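# Bend rod into an upright arch between board sockets

## Task

Form the rod into a standing arch, with one rod end seated in each of the board's two sockets; the arch must still hold once the robot lets go.

## Robot and tools

Robot: two arms, left_arm and right_arm, each with a parallel two-finger gripper and a wrist camera. Calibrated base positions in the scene frame: left_arm (+0.022, +0.352, 0) m, right_arm (+0.009, -0.334, 0) m, each turned only slightly about z. A loose object may sometimes get a brief push from outside.

Frames: the scene frame has its origin at table-top height, halfway between the nominal bases. +x points out over the table, +z up, and left_arm is on the +y side. Arm names do not match image sides. Reported hand positions, hand quaternions (wxyz) and Hand targets all use the scene frame. Motion offsets instead use each arm's own Hand target axes: the fingers point along the gripper's +z and open and close along its y. end_effector_position is the point between the pads, about 1 cm back from the tips. Expect reported poses to be off by up to a few cm, more when the arm is far out.

execute_actions(actions, cameras): actions is a list of actions. Each action is a table of at most 15 rows, and each row is one 1/30 s control step. A table with fewer rows keeps its final row for the remaining steps, so one action always lasts 0.5 s. Every row holds 14 numbers in [-1, 1]: left dx, dy, dz, rx, ry, rz, opening, then the same seven for right. Always send both arms. dx..rz are offsets from that arm's Hand target as it stood when the action began, on the Hand target's own axes. Every row counts from that start, not from the row before, and a repeated offset in a later action moves the arm further. Scale: 1.0 = 0.6 m or 180 degrees; rx, ry, rz form one rotation vector. To hold an arm still, send six zeros. Opening is absolute: +1 fully open (0.093 m), -1 closed; a 0 there is a real command, so resend the current value to keep a gripper unchanged. cameras: list of names, ["all"] or []; images come by default only with an empty actions list. An unknown name invalidates the call.

move(target, speed, blend, opening_speed, grip_force, blocking, cameras): drives each gripper along a straight line. target is one 14-number row as above, or a list of up to 15 such rows; every row is an offset from the same starting Hand targets, not from the previous row. speed: m/s, 0.002 to 2.9, default 0.25 (rotation up to twice that in rad/s), one value or one per target. blend: metres of corner rounding per waypoint; 0 means stop at each. opening_speed: per second on the -1..+1 scale, at least 0.2. grip_force: newtons per pad, 10 to 50, one value or one per arm; it persists, and low values close slowly. blocking=false returns after about 0.5 s while the move carries on. Paths end together, take at least 0.5 s, and are cut off at 10 s. They do not avoid obstacles or the other arm. The result adds a "move:" line with the outcome (done, off_target, moving, held, fault) and limits such as paced (pose clipped) or held (steps withheld). An arm not named in that line ended within 10 mm and 2 degrees of its target; that says nothing about contact.

wait(seconds 0 to 10): lets time pass with commands held; a running move keeps going. stop(): brakes a running move, needing some distance. zoom_image(camera, region [x0, y0, x1, y1] pixels, at most 504 x 504): enlarges part of the newest image from cam_head_left, cam_head_right, cam_low, cam_left_wrist or cam_right_wrist (all 672x504). read_manual: licence texts only. finished_scene(scene 1 to 3): ends the scene, cannot be undone; after ending scene 1, make no further call in that reply.

Result lines: end_effector_position and quat per arm; Hand target (last commanded pose after clipping, the base for next offsets); Tool commands; grip_measured (gripper motor on the -1..+1 scale); Joint positions, whose last entry is the finger opening in metres; Joint torques (include arm weight, noisy, joints 1 to 3 wrap at ±28 N m); Joint velocities, reported as within noise when still.

Control quirks: each step limits commanded orientation to 40 degrees from the measured one. Grippers often stop short or sag under friction and weight; a new command, even all zeros, re-requests the target, and any remaining gap can be sent as an offset. Check position and tilt after each move. Small moves may not happen or may go sideways.

Gripping: pads meet near grip_measured -0.94; each mm of object width adds about 0.0208. For a firm grip on a rigid flat part command about 0.24 below its width reading; round or soft parts may need lower. Keep sending the closing number to hold; release with a value clearly above the width reading. A sudden large closing step squeezes hard briefly.

Avoid: dropping the rod or releasing it while it moves, anything leaving the table, fast impacts with fixed or heavy things, contact or pinching between the two arms (can fail the scene), strain on a wrist camera cable, and paths passing near an arm's own base (can flip its shoulder). A blocked arm keeps pushing until you command a target back beyond the gripper. Motors heat while holding loads, stretching out or pushing unreachably: MOTOR HOT at 75 °C, a fault folding the arm at 90 °C, collapse at 100 °C. Faster moves strike harder.

Each tool is called after "Emit:" as name(argument=value, ...), one argument or row to a line, values as JSON.

## Session

Emit:
execute_actions(
  actions=[],
)

Scene clock: 0.00 s.
left_arm: end_effector_position=(+0.4199, +0.3659, +0.0527) grip_measured=+1.000 end_effector_quat_wxyz=(+0.534, -0.044, +0.843, +0.049) | right_arm: end_effector_position=(+0.3942, -0.3993, +0.0625) grip_measured=+1.000 end_effector_quat_wxyz=(+0.530, +0.134, +0.816, -0.187)
Joint positions: left_arm=[-0.053 1.705 0.414 0.845 -0.157 -0.034 0.093] | right_arm=[0.083 1.71 0.417 0.859 0.499 0.042 0.093]
Joint velocities: within noise
Joint torques (N m): no reading
Heat: left arm: 28 °C; right arm: 27 °C.
Hand target: left_arm +0.4255, +0.3659, +0.0650; +0.551, -0.045, +0.832, +0.048 | right_arm +0.3975, -0.3992, +0.0690; +0.538, +0.136, +0.811, -0.185
Tool commands: left_gripper/opening=+1.0 right_gripper/opening=+1.0
camera_calibration:
cam_left_wrist: T_world_to_cam=[[0.115582, -0.992946, -0.0264258, 0.316423], [-0.759238, -0.0711611, -0.64691, 0.420507], [0.640467, 0.0948346, -0.762108, -0.180469], [0, 0, 0, 1]] pos_world=[0.398276, 0.361229, 0.142855]
cam_right_wrist: T_world_to_cam=[[-0.392774, -0.903215, 0.173006, -0.217082], [-0.713825, 0.180821, -0.676578, 0.436158], [0.579813, -0.389238, -0.715759, -0.256645], [0, 0, 0, 1]] pos_world=[0.374883, -0.374834, 0.148956]

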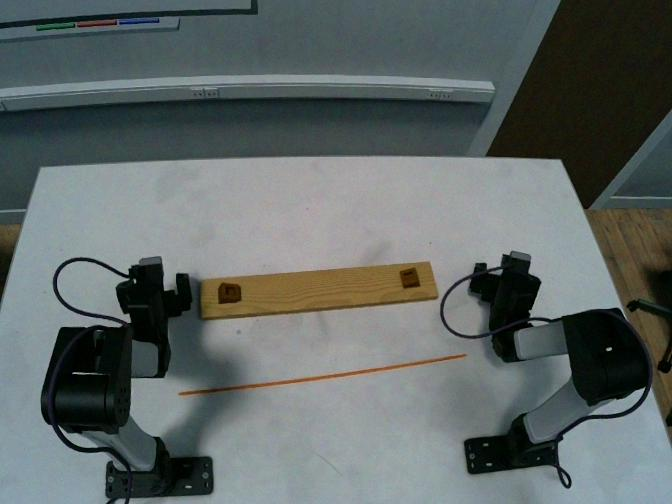

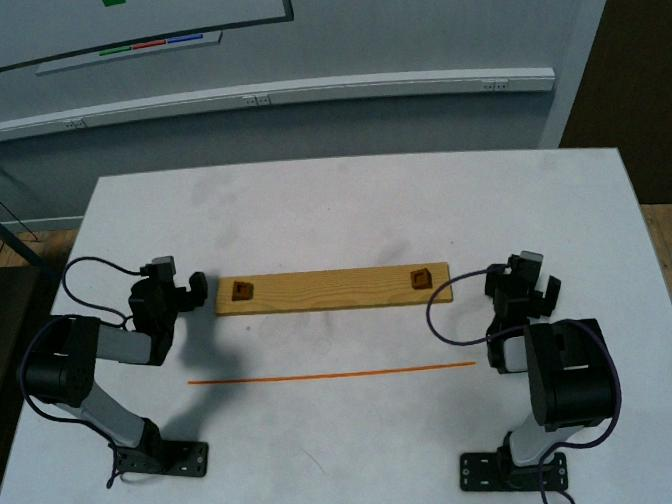

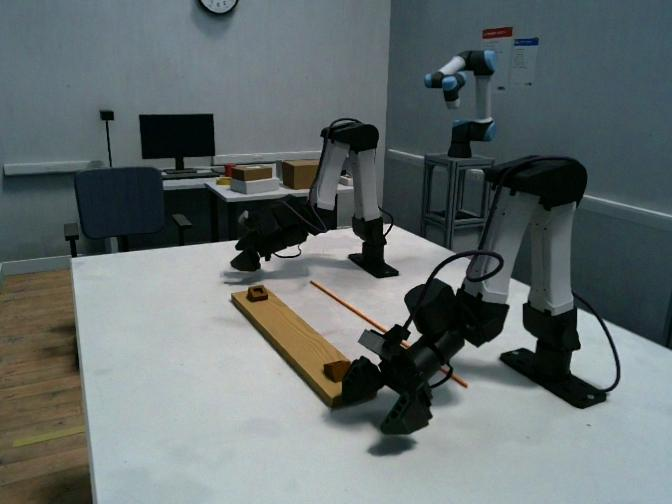

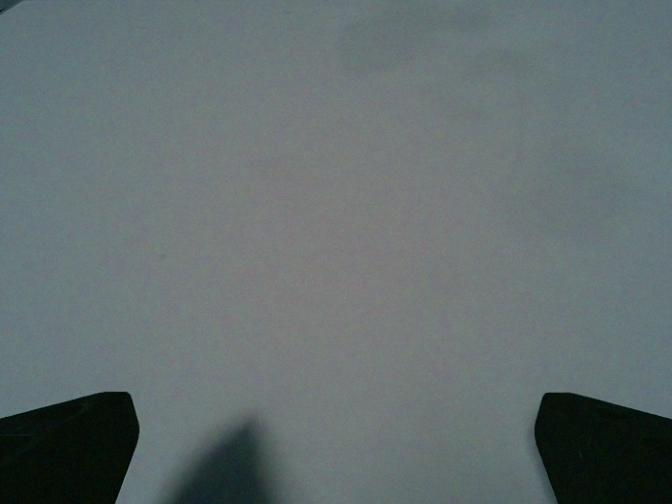

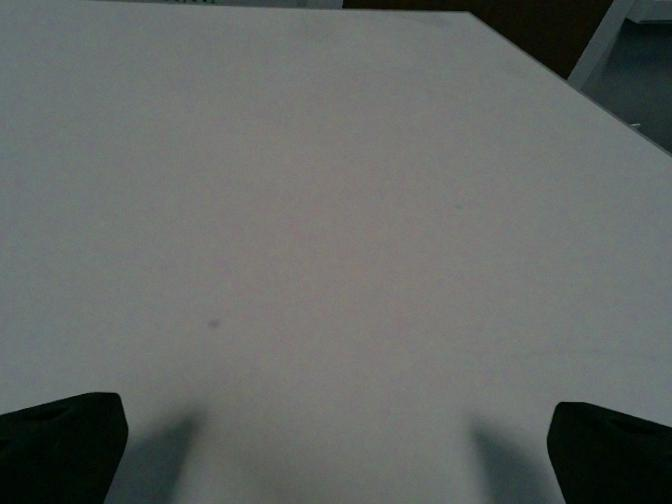

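Emit:
zoom_image(
  camera="cam_head_left",
  region=[190, 250, 270, 330],
)

Emit:
zoom_image(
  camera="cam_head_right",
  region=[390, 240, 470, 320],
)

Emit:
zoom_image(
  camera="cam_low",
  region=[210, 260, 410, 410],
)

Scaled by 6.300.

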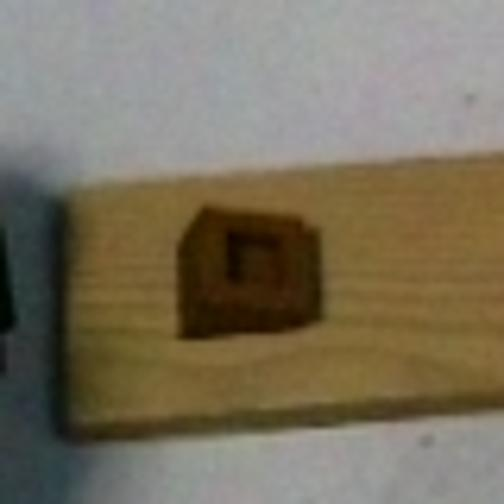

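Scaled by 6.300.

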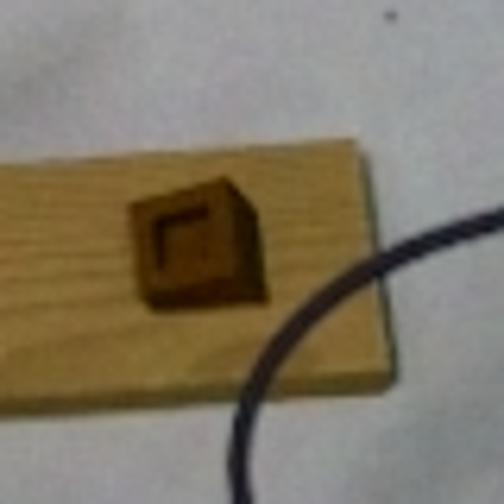

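Scaled by 2.520.

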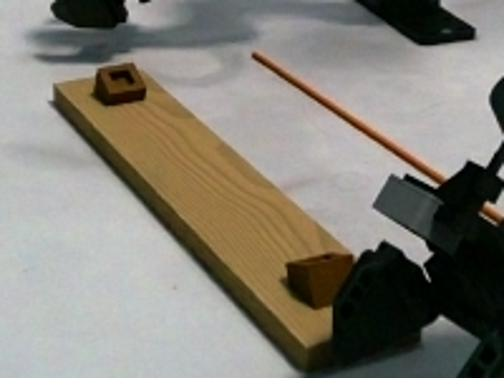

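Emit:
move(
  target=[0.0327,-0.1265,-0.452,0.302,0.278,0.441,1,-0.0062,0.1253,-0.4212,-0.4114,0.1783,-0.5443,1],
  speed=0.4,
  cameras=["cam_head_left","cam_head_right","cam_left_wrist","cam_right_wrist"],
)

Scene clock: 166.70 s.
left_arm: end_effector_position=(+0.1775, +0.2554, +0.1441) grip_measured=+1.000 end_effector_quat_wxyz=(-0.002, +0.668, +0.744, -0.006) | right_arm: end_effector_position=(+0.2196, -0.2237, +0.1445) grip_measured=+1.000 end_effector_quat_wxyz=(+0.005, +0.731, -0.683, +0.002)
Joint positions: left_arm=[-0.564 1.237 1.09 -1.431 0.012 0.92 0.093] | right_arm=[0.529 1.448 1.253 -1.383 0.007 -1.153 0.093]
Joint torques (N m): left_arm=[-0.25 -2.69 7.02 0.18 -0.16 0.13] | right_arm=[0.49 -3.48 9.69 0.19 -0.03 -0.22]
Heat: left arm: 38 °C; right arm: 40 °C.
Hand target: left_arm +0.1803, +0.2550, +0.1502; +0.000, +0.674, +0.739, +0.000 | right_arm +0.2227, -0.2190, +0.1499; +0.000, +0.738, -0.675, +0.000
Off the commanded pose: left_arm 0.007 m, 1 deg | right_arm 0.008 m, 1 deg.
move: done
camera_calibration:
cam_left_wrist: T_world_to_cam=[[-0.993256, -0.11281, 0.0267592, 0.201454], [-0.0920885, 0.907843, 0.409073, -0.232933], [-0.0704408, 0.40385, -0.912109, 0.123718], [0, 0, 0, 1]] pos_world=[0.18736, 0.184229, 0.20274]
cam_right_wrist: T_world_to_cam=[[0.99597, 0.0863051, -0.0244078, -0.196246], [0.0885474, -0.902868, 0.4207, -0.241919], [0.0142715, -0.421165, -0.906872, 0.116396], [0, 0, 0, 1]] pos_world=[0.215215, -0.152462, 0.202542]
Images, in order (width x height): cam_head_left 672x504, cam_head_right 672x504, cam_left_wrist 672x504, cam_right_wrist 672x504.

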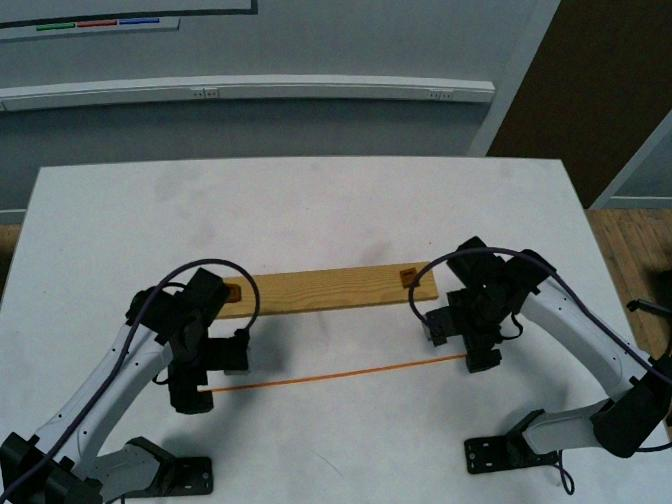

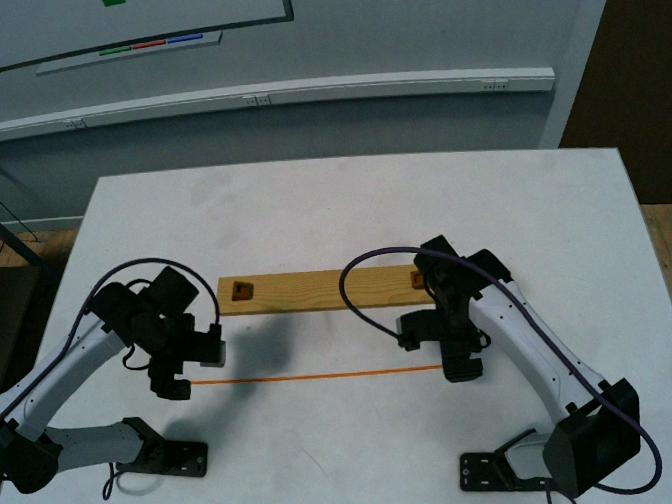

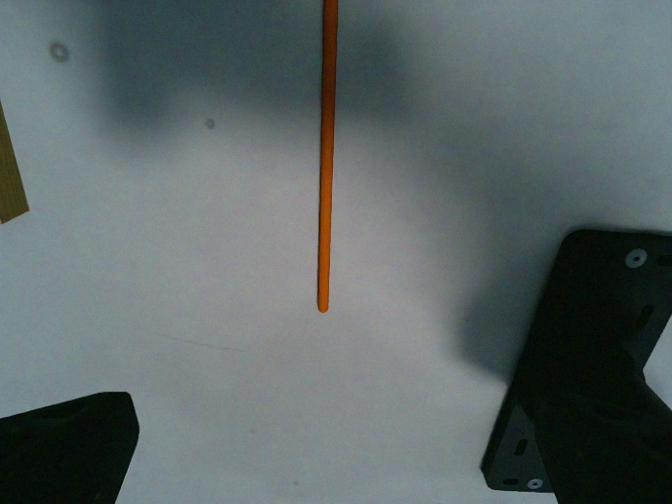

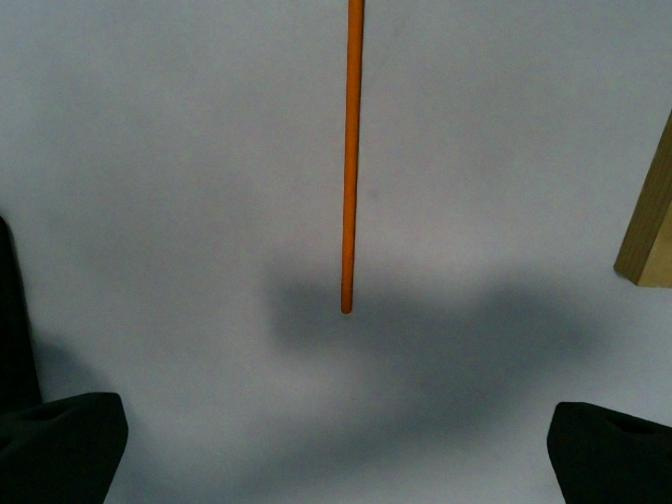

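Emit:
move(
  target=[0,0,0.215,0,0,0,0.0,-0.0067,0,0.215,0,0,0,0.0],
  speed=0.2,
  cameras=["cam_low","cam_left_wrist","cam_right_wrist"],
)

Scene clock: 186.53 s.
left_arm: end_effector_position=(+0.1765, +0.2562, +0.0229) grip_measured=+0.003 end_effector_quat_wxyz=(-0.006, +0.668, +0.744, -0.006) | right_arm: end_effector_position=(+0.2243, -0.2174, +0.0263) grip_measured=+0.001 end_effector_quat_wxyz=(-0.002, +0.736, -0.677, +0.004)
Joint positions: left_arm=[-0.566 1.323 0.657 -0.918 0.01 0.92 0.045] | right_arm=[0.543 1.554 0.868 -0.878 0.007 -1.154 0.045]
Joint torques (N m): left_arm=[-0.21 -2.96 4.36 0.59 -0.14 0.12] | right_arm=[0.64 -3.93 5.18 0.49 -0.08 -0.02]
Heat: left arm: 35 °C; right arm: 36 °C.
Hand target: left_arm +0.1803, +0.2549, +0.0212; +0.000, +0.674, +0.739, +0.000 | right_arm +0.2223, -0.2150, +0.0210; +0.000, +0.738, -0.675, +0.000
Off the commanded pose: left_arm 0.004 m, 1 deg | right_arm 0.006 m, 1 deg.
move: done
camera_calibration:
cam_left_wrist: T_world_to_cam=[[-0.99325, -0.11185, 0.0307342, 0.203446], [-0.0892016, 0.90589, 0.414012, -0.184214], [-0.0741491, 0.408476, -0.909752, 0.0122205], [0, 0, 0, 1]] pos_world=[0.186547, 0.184642, 0.0811318]
cam_right_wrist: T_world_to_cam=[[0.994829, 0.100913, -0.0114878, -0.201255], [0.0965302, -0.904277, 0.41589, -0.188998], [0.0315806, -0.414848, -0.909342, 0.0092848], [0, 0, 0, 1]] pos_world=[0.218165, -0.146746, 0.0847335]
Images, in order (width x height): cam_low 672x504, cam_left_wrist 672x504, cam_right_wrist 672x504.

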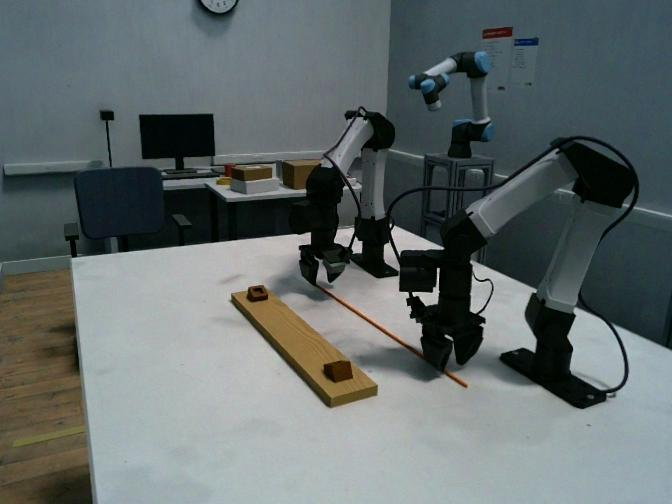

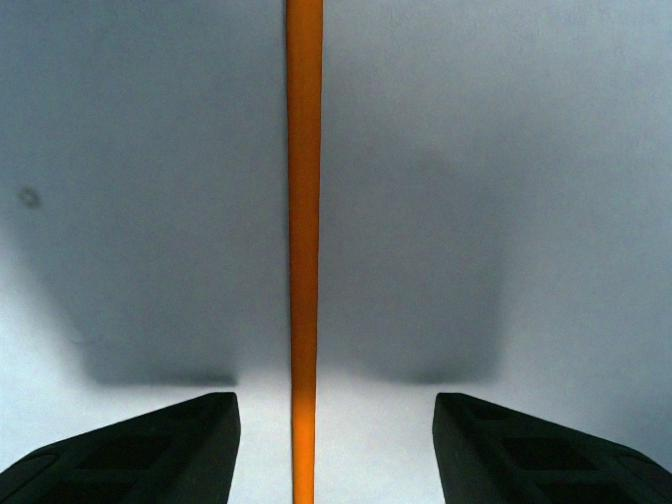

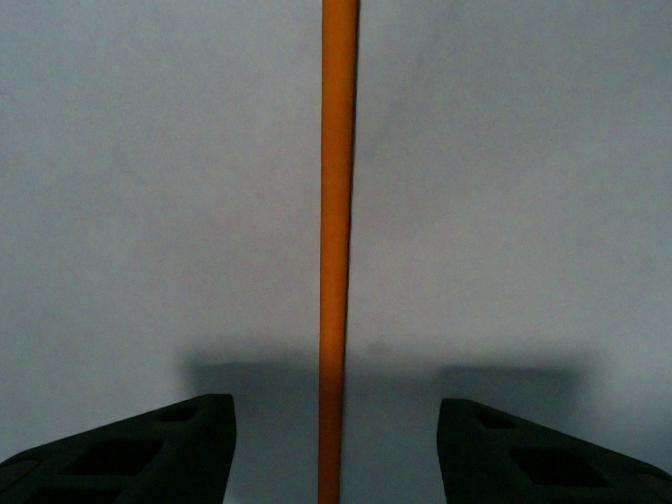

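Emit:
move(
  target=[0,0.013,0.0185,0,0,0,-0.3,0,0,0.023,0,0,0,-0.3],
  speed=0.06,
  cameras=["cam_left_wrist","cam_right_wrist"],
)

Scene clock: 195.83 s.
left_arm: end_effector_position=(+0.1802, +0.2570, +0.0123) grip_measured=-0.298 end_effector_quat_wxyz=(-0.012, +0.671, +0.742, -0.007) | right_arm: end_effector_position=(+0.2249, -0.2170, +0.0126) grip_measured=-0.298 end_effector_quat_wxyz=(-0.002, +0.736, -0.677, +0.004)
Joint positions: left_arm=[-0.552 1.372 0.646 -0.871 0.009 0.941 0.031] | right_arm=[0.543 1.584 0.836 -0.816 0.007 -1.154 0.031]
Joint torques (N m): left_arm=[0.69 -3.03 4.27 0.74 -0.15 0.15] | right_arm=[0.47 -4.15 4.77 0.43 -0.03 -0.04]
Heat: left arm: 35 °C; right arm: 35 °C.
Hand target: left_arm +0.1880, +0.2557, +0.0100; +0.000, +0.674, +0.739, +0.000 | right_arm +0.2223, -0.2150, +0.0072; +0.000, +0.738, -0.675, +0.000
Off the commanded pose: left_arm 0.008 m, 2 deg | right_arm 0.006 m, 1 deg.
move: done
camera_calibration:
cam_left_wrist: T_world_to_cam=[[-0.993618, -0.105223, 0.0406392, 0.205826], [-0.0785127, 0.90384, 0.420605, -0.181752], [-0.0809887, 0.41473, -0.906333, 0.00213179], [0, 0, 0, 1]] pos_world=[0.190415, 0.185048, 0.0700134]
cam_right_wrist: T_world_to_cam=[[0.994838, 0.100862, -0.01111, -0.202087], [0.0963333, -0.904378, 0.415716, -0.182955], [0.0318824, -0.414641, -0.909426, -0.00305593], [0, 0, 0, 1]] pos_world=[0.218766, -0.146345, 0.0710332]
Images, in order (width x height): cam_left_wrist 672x504, cam_right_wrist 672x504.

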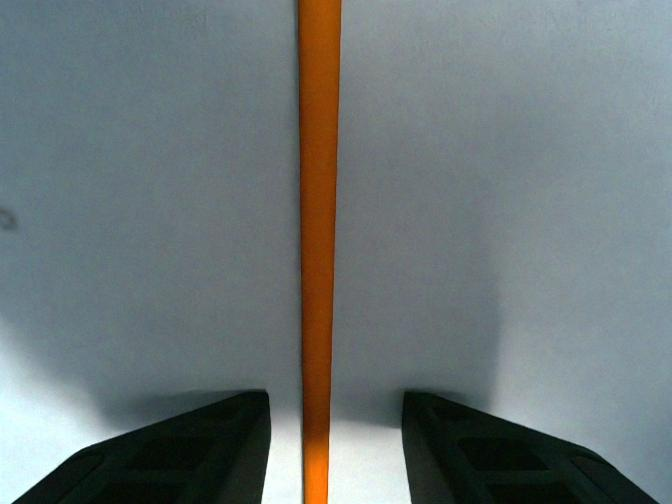

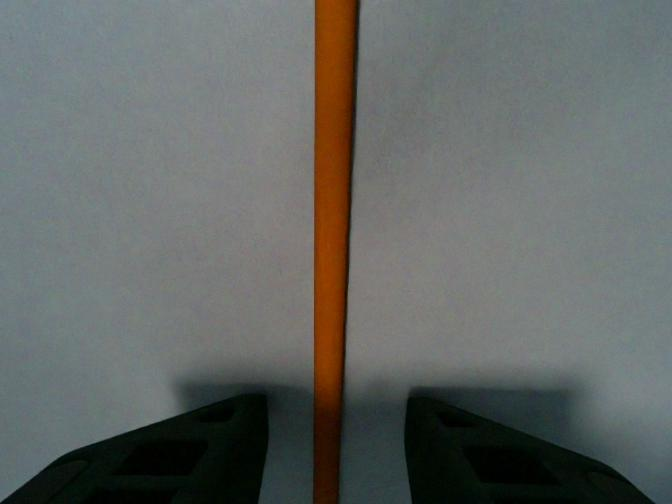

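Emit:
move(
  target=[
    [0,0,0.0045,0,0,0,-0.3,0,0,0.005,0,0,0,-0.3],
    [0,0,0.0045,0,0,0,-1,0,0,0.005,0,0,0,-1],
  ],
  speed=0.03,
  opening_speed=0.6,
  cameras=["cam_low","cam_left_wrist","cam_right_wrist"],
)

Scene clock: 208.00 s.
left_arm: end_effector_position=(+0.1854, +0.2564, +0.0119) grip_measured=-0.951 end_effector_quat_wxyz=(-0.003, +0.671, +0.741, +0.000) | right_arm: end_effector_position=(+0.2252, -0.2169, +0.0096) grip_measured=-0.966 end_effector_quat_wxyz=(-0.003, +0.736, -0.677, +0.005)
Joint positions: left_arm=[-0.55 1.372 0.645 -0.85 0 0.945 0] | right_arm=[0.543 1.59 0.83 -0.802 0.007 -1.154 0]
Joint torques (N m): left_arm=[0.49 -2.52 3.75 0.7 -0.05 0.12] | right_arm=[0.62 -3.99 4.86 0.46 -0.08 -0.06]
Heat: left arm: 34 °C; right arm: 35 °C.
Hand target: left_arm +0.1880, +0.2556, +0.0073; +0.000, +0.674, +0.739, +0.000 | right_arm +0.2224, -0.2150, +0.0042; +0.000, +0.738, -0.675, +0.000
Off the commanded pose: left_arm 0.005 m, 1 deg | right_arm 0.006 m, 1 deg.
move: done
camera_calibration:
cam_left_wrist: T_world_to_cam=[[-0.994454, -0.103486, 0.0187761, 0.210975], [-0.0862569, 0.904623, 0.417393, -0.179289], [-0.0601795, 0.413459, -0.908532, -0.00101529], [0, 0, 0, 1]] pos_world=[0.194278, 0.184441, 0.0699501]
cam_right_wrist: T_world_to_cam=[[0.994846, 0.100892, -0.010076, -0.202499], [0.0959467, -0.904604, 0.415313, -0.181566], [0.032787, -0.414139, -0.909623, -0.00586385], [0, 0, 0, 1]] pos_world=[0.219068, -0.146244, 0.0680326]
Images, in order (width x height): cam_low 672x504, cam_left_wrist 672x504, cam_right_wrist 672x504.

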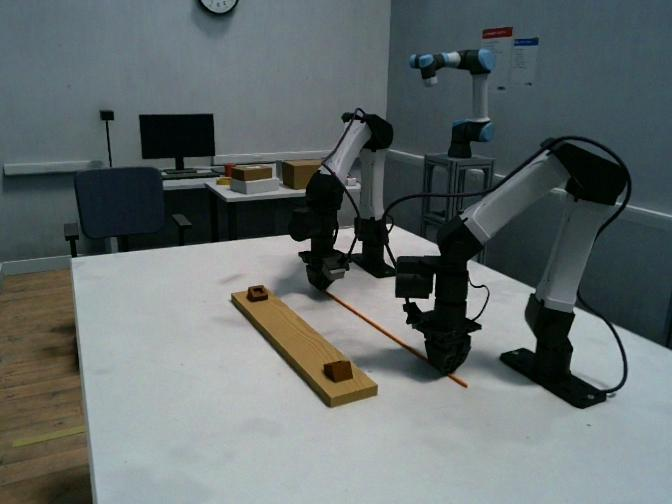

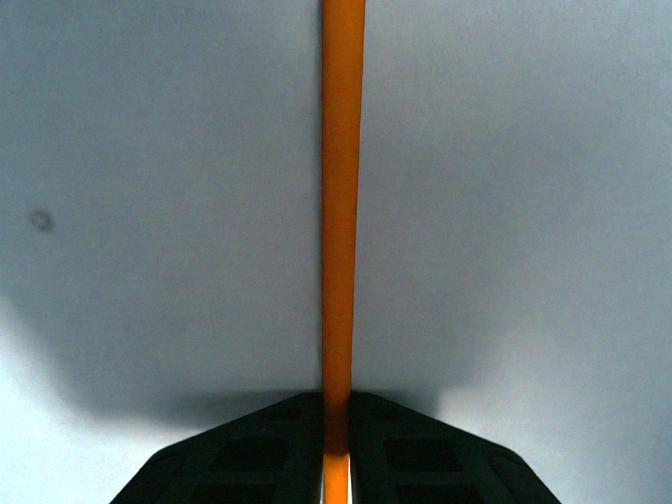

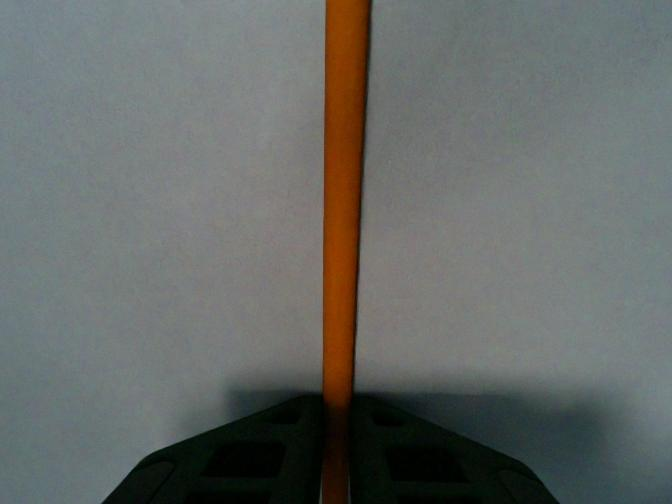

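Emit:
move(
  target=[
    [0,0,-0.2,0,0,0,-1,0,0,-0.2,0,0,0,-1],
    [-0.02,0.28,-0.37,-0.5,0,0,-1,0.02,-0.28,-0.37,0.5,0,0,-1],
  ],
  speed=0.2,
  blend=0.04,
  cameras=["cam_head_left","cam_low","cam_left_wrist","cam_right_wrist"],
)

Scene clock: 244.50 s.
left_arm: end_effector_position=(+0.3550, +0.2604, +0.2245) grip_measured=-0.962 end_effector_quat_wxyz=(+0.466, +0.481, +0.529, +0.521) | right_arm: end_effector_position=(+0.3905, -0.2128, +0.2287) grip_measured=-0.971 end_effector_quat_wxyz=(+0.518, -0.519, +0.484, -0.478)
Joint positions: left_arm=[-0.601 1.106 0.375 0.701 -0.681 1.56 0] | right_arm=[0.512 1.323 0.499 0.816 0.392 -1.563 0]
Joint torques (N m): left_arm=[0.58 -2.33 5.52 2.7 0.04 0.06] | right_arm=[-0.76 -3.26 6.2 2.13 -0.12 -0.08]
Heat: left arm: 35 °C; right arm: 35 °C.
Hand target: left_arm +0.3564, +0.2593, +0.2294; +0.477, +0.476, +0.523, +0.522 | right_arm +0.3908, -0.2120, +0.2261; +0.522, -0.522, +0.477, -0.477
Off the commanded pose: left_arm 0.005 m, 2 deg | right_arm 0.003 m, 1 deg.
move: done
camera_calibration:
cam_left_wrist: T_world_to_cam=[[-0.0372723, -0.000922005, -0.999305, 0.238052], [-0.504496, 0.863226, 0.0180204, -0.00823462], [0.862609, 0.504817, -0.0326395, -0.347296], [0, 0, 0, 1]] pos_world=[0.304299, 0.182649, 0.226699]
cam_right_wrist: T_world_to_cam=[[0.0264829, 0.0162936, 0.999516, -0.235875], [-0.342496, -0.939203, 0.0243851, -0.0314029], [0.939146, -0.342976, -0.0192924, -0.352719], [0, 0, 0, 1]] pos_world=[0.326745, -0.146624, 0.229722]
Images, in order (width x height): cam_head_left 672x504, cam_low 672x504, cam_left_wrist 672x504, cam_right_wrist 672x504.

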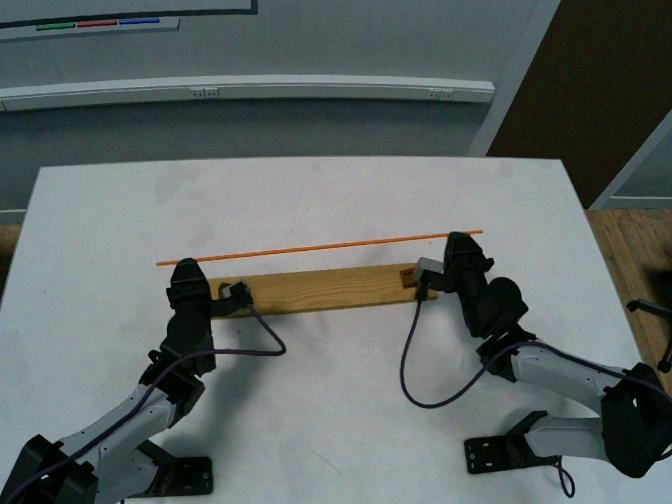

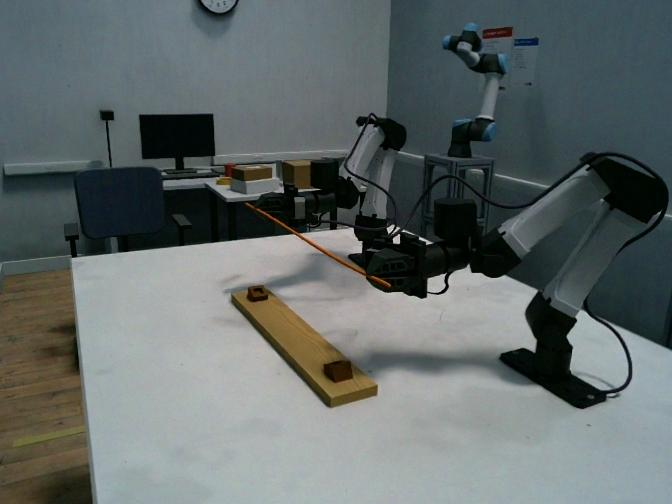

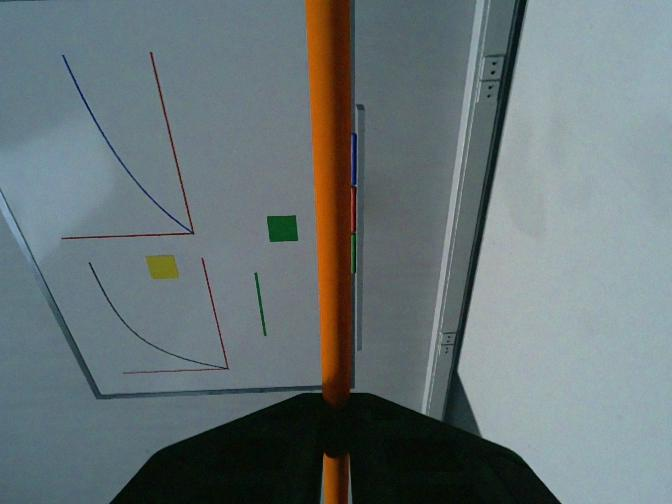

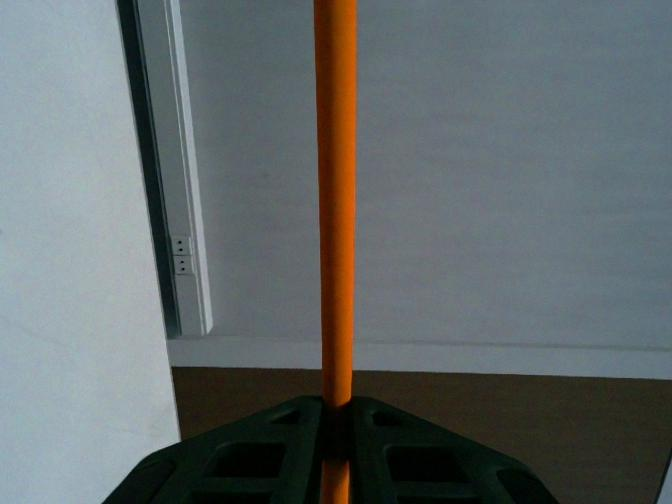

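Emit:
move(
  target=[
    [-0.0061,0,0.005,0,0,-0.0972,-1,-0.0061,0,0.005,0,0,0.0972,-1],
    [-0.024,0,0.01,0,0,-0.1944,-1,-0.024,0,0.01,0,0,0.1944,-1],
    [-0.0528,0,0.015,0,0,-0.2917,-1,-0.0528,0,0.015,0,0,0.2917,-1],
    [-0.0908,0,0.02,0,0,-0.3889,-1,-0.0908,0,0.02,0,0,0.3889,-1],
  ],
  speed=0.15,
  blend=0.004,
  cameras=["cam_head_left","cam_head_right","cam_low","cam_left_wrist","cam_right_wrist"],
)

Scene clock: 269.33 s.
left_arm: end_effector_position=(+0.3683, +0.2157, +0.2032) grip_measured=-0.962 end_effector_quat_wxyz=(+0.650, +0.139, +0.721, +0.199) | right_arm: end_effector_position=(+0.3920, -0.1695, +0.2014) grip_measured=-0.971 end_effector_quat_wxyz=(+0.666, -0.193, +0.707, -0.135)
Joint positions: left_arm=[-0.731 1.33 0.475 0.743 -0.813 0.406 0] | right_arm=[0.66 1.465 0.561 0.816 0.548 -0.421 0]
Joint torques (N m): left_arm=[-0.7 -4.12 7.83 3.08 -0.1 -0.68] | right_arm=[1.11 -4.27 10.91 2.31 -0.02 0.63]
Heat: left arm: 40 °C; right arm: 42 °C.
Hand target: left_arm +0.3733, +0.2062, +0.2294; +0.690, +0.090, +0.701, +0.155 | right_arm +0.3980, -0.1567, +0.2261; +0.701, -0.154, +0.690, -0.092
Off the commanded pose: left_arm 0.028 m, 9 deg | right_arm 0.028 m, 8 deg.
move: off_target (left_arm, right_arm)
camera_calibration:
cam_left_wrist: T_world_to_cam=[[0.0456229, -0.885872, -0.46168, 0.268271], [-0.517267, 0.374429, -0.76957, 0.307755], [0.854607, 0.273922, -0.44115, -0.201151], [0, 0, 0, 1]] pos_world=[0.318857, 0.177522, 0.271956]
cam_right_wrist: T_world_to_cam=[[0.114056, -0.87846, 0.464003, -0.287528], [-0.441713, -0.463187, -0.76834, 0.289587], [0.889877, -0.117322, -0.440857, -0.19732], [0, 0, 0, 1]] pos_world=[0.3363, -0.141599, 0.268925]

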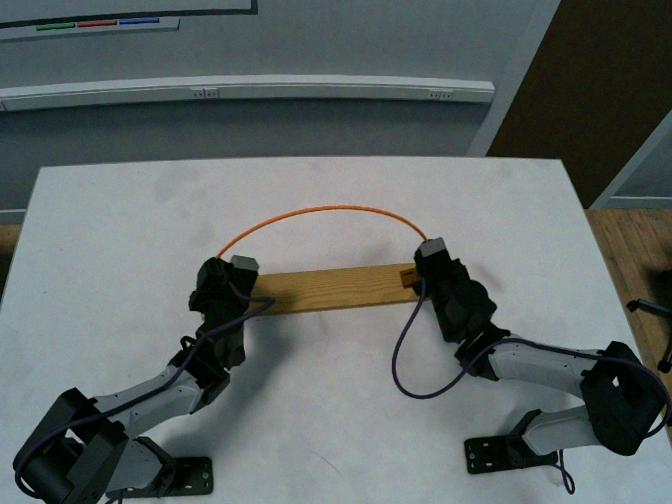

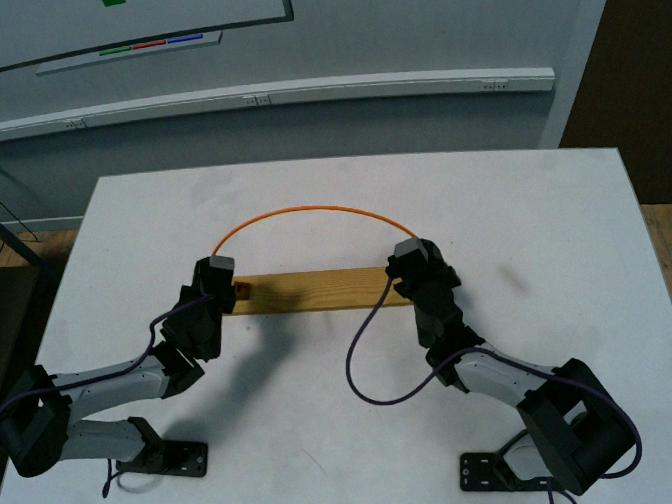

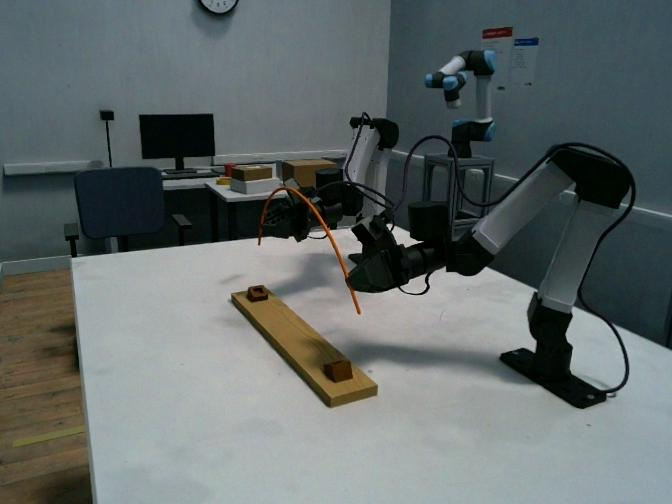

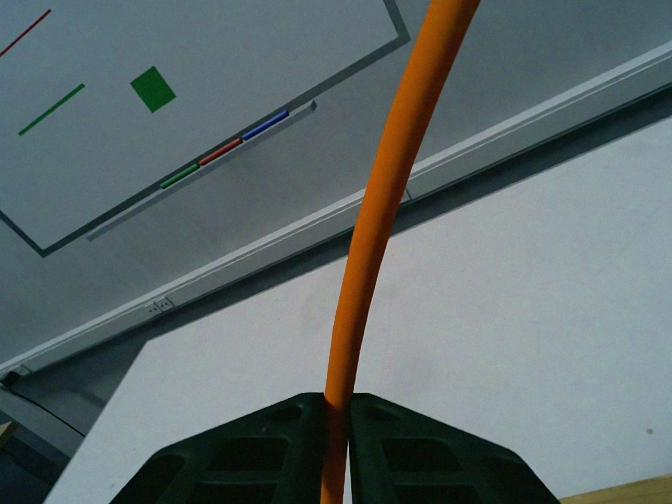

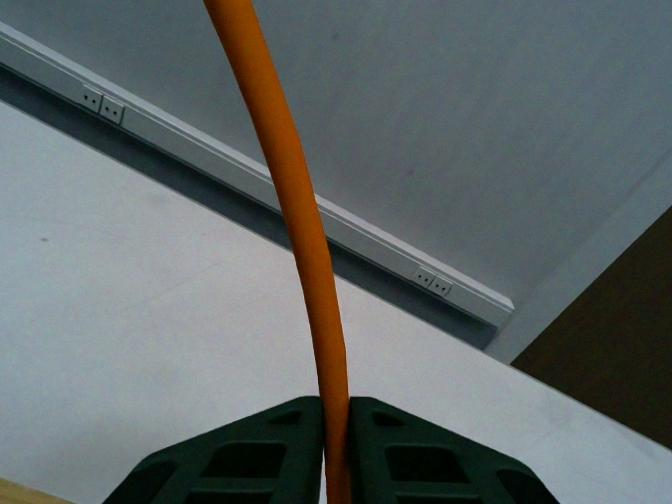

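Emit:
move(
  target=[0.0995,-0.0772,0.0165,-0.006,-0.027,-0.06,-1,0.0873,0.0687,0.0248,0.003,-0.027,0.0525,-1],
  speed=0.15,
  cameras=["cam_head_left","cam_head_right","cam_low","cam_left_wrist","cam_right_wrist"],
)

Emit:
zoom_image(
  camera="cam_low",
  region=[220, 190, 420, 410],
)

Emit:
zoom_image(
  camera="cam_head_left",
  region=[370, 230, 470, 320],
)

Emit:
zoom_image(
  camera="cam_head_right",
  region=[190, 230, 290, 320],
)

Scene clock: 318.13 s.
left_arm: end_effector_position=(+0.3848, +0.1966, +0.1282) grip_measured=-0.962 end_effector_quat_wxyz=(+0.678, +0.063, +0.717, +0.150) | right_arm: end_effector_position=(+0.4124, -0.1493, +0.1482) grip_measured=-0.971 end_effector_quat_wxyz=(+0.709, -0.121, +0.690, -0.082)
Joint positions: left_arm=[-0.756 1.828 0.438 1.334 -0.863 0.263 0] | right_arm=[0.681 1.875 0.561 1.335 0.579 -0.302 0]
Joint torques (N m): left_arm=[-1.11 -6.2 4.04 4 0.13 -0.32] | right_arm=[1.74 -5.75 6.35 2.36 -0.22 0.56]
Heat: left arm: 48 °C; right arm: 47 °C.
Hand target: left_arm +0.3854, +0.1840, +0.1575; +0.731, +0.024, +0.675, +0.091 | right_arm +0.4109, -0.1345, +0.1628; +0.735, -0.097, +0.670, -0.030
Off the commanded pose: left_arm 0.032 m, 11 deg | right_arm 0.021 m, 8 deg.
move: off_target (left_arm, right_arm)
camera_calibration:
cam_left_wrist: T_world_to_cam=[[0.0992901, -0.949917, -0.29631, 0.186723], [-0.477345, 0.21581, -0.851803, 0.292018], [0.873088, 0.226018, -0.43201, -0.242012], [0, 0, 0, 1]] pos_world=[0.332151, 0.169049, 0.199518]
cam_right_wrist: T_world_to_cam=[[0.0704442, -0.94994, 0.304387, -0.216381], [-0.379953, -0.307695, -0.87233, 0.280253], [0.92232, -0.0542022, -0.382608, -0.249121], [0, 0, 0, 1]] pos_world=[0.351494, -0.13282, 0.215021]

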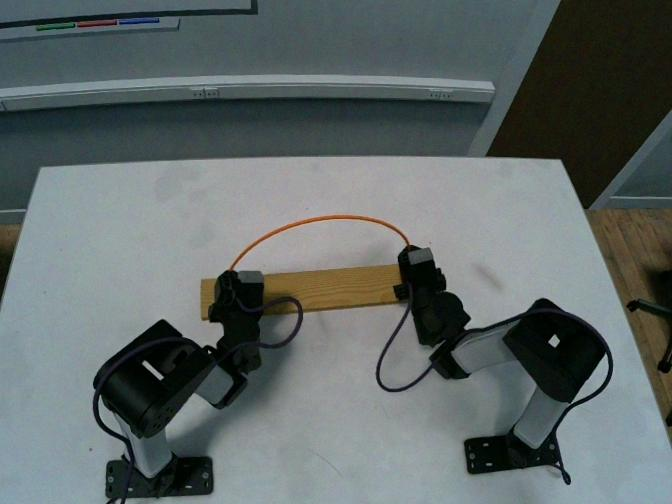

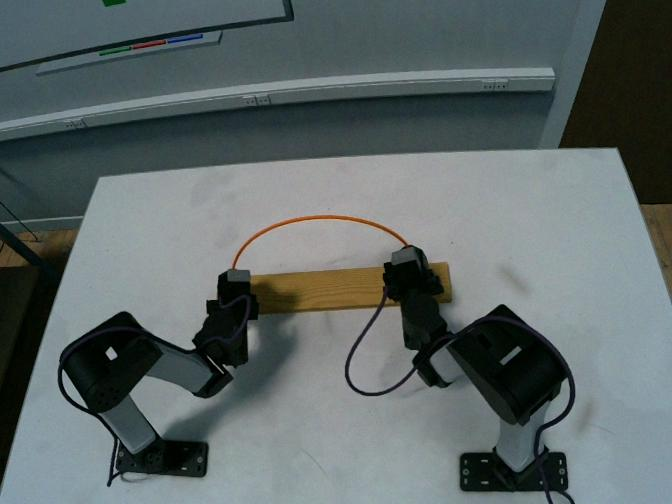

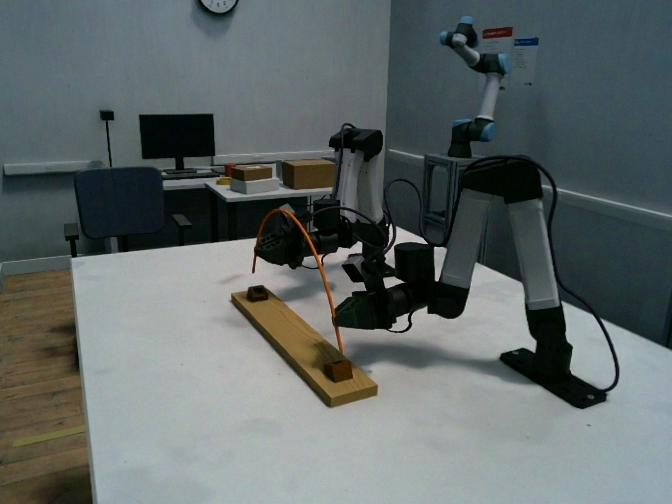

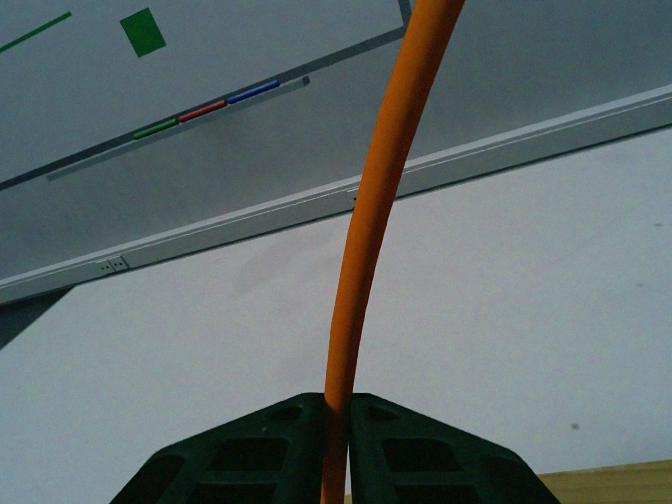

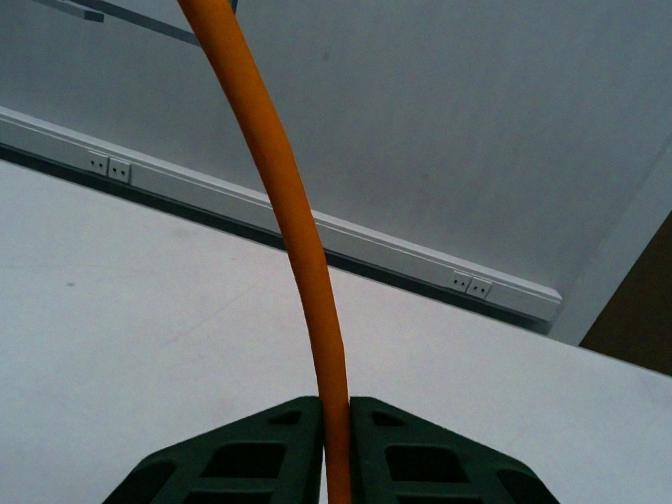

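Scaled by 2.291.

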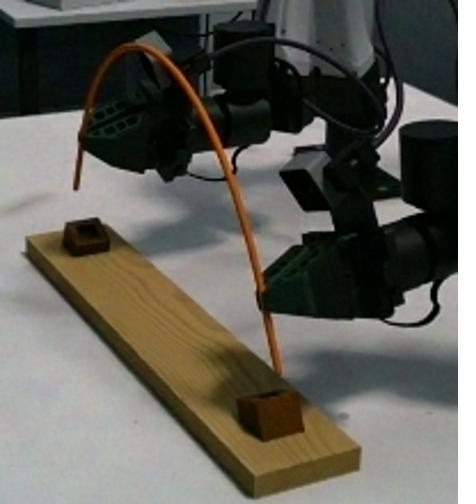

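Scaled by 5.040.

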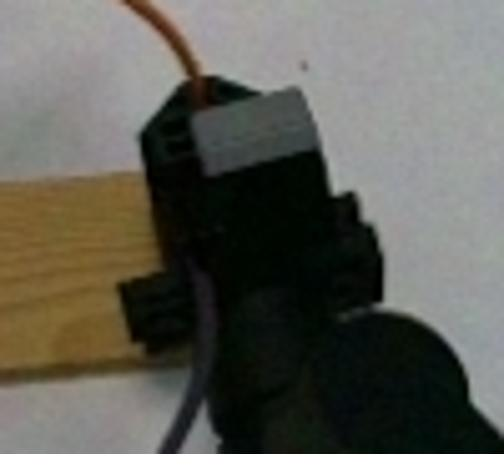

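Scaled by 5.040.

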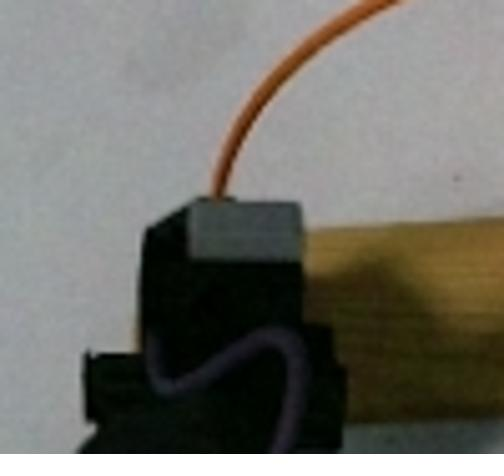

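Emit:
zoom_image(
  camera="cam_low",
  region=[310, 325, 370, 395],
)

Emit:
zoom_image(
  camera="cam_low",
  region=[230, 250, 290, 310],
)

Scaled by 7.200.

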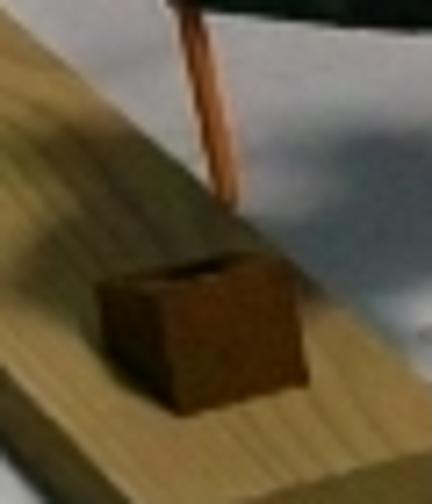

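Scaled by 8.400.

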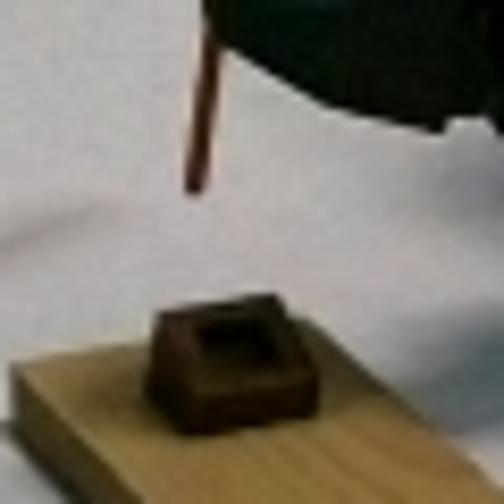

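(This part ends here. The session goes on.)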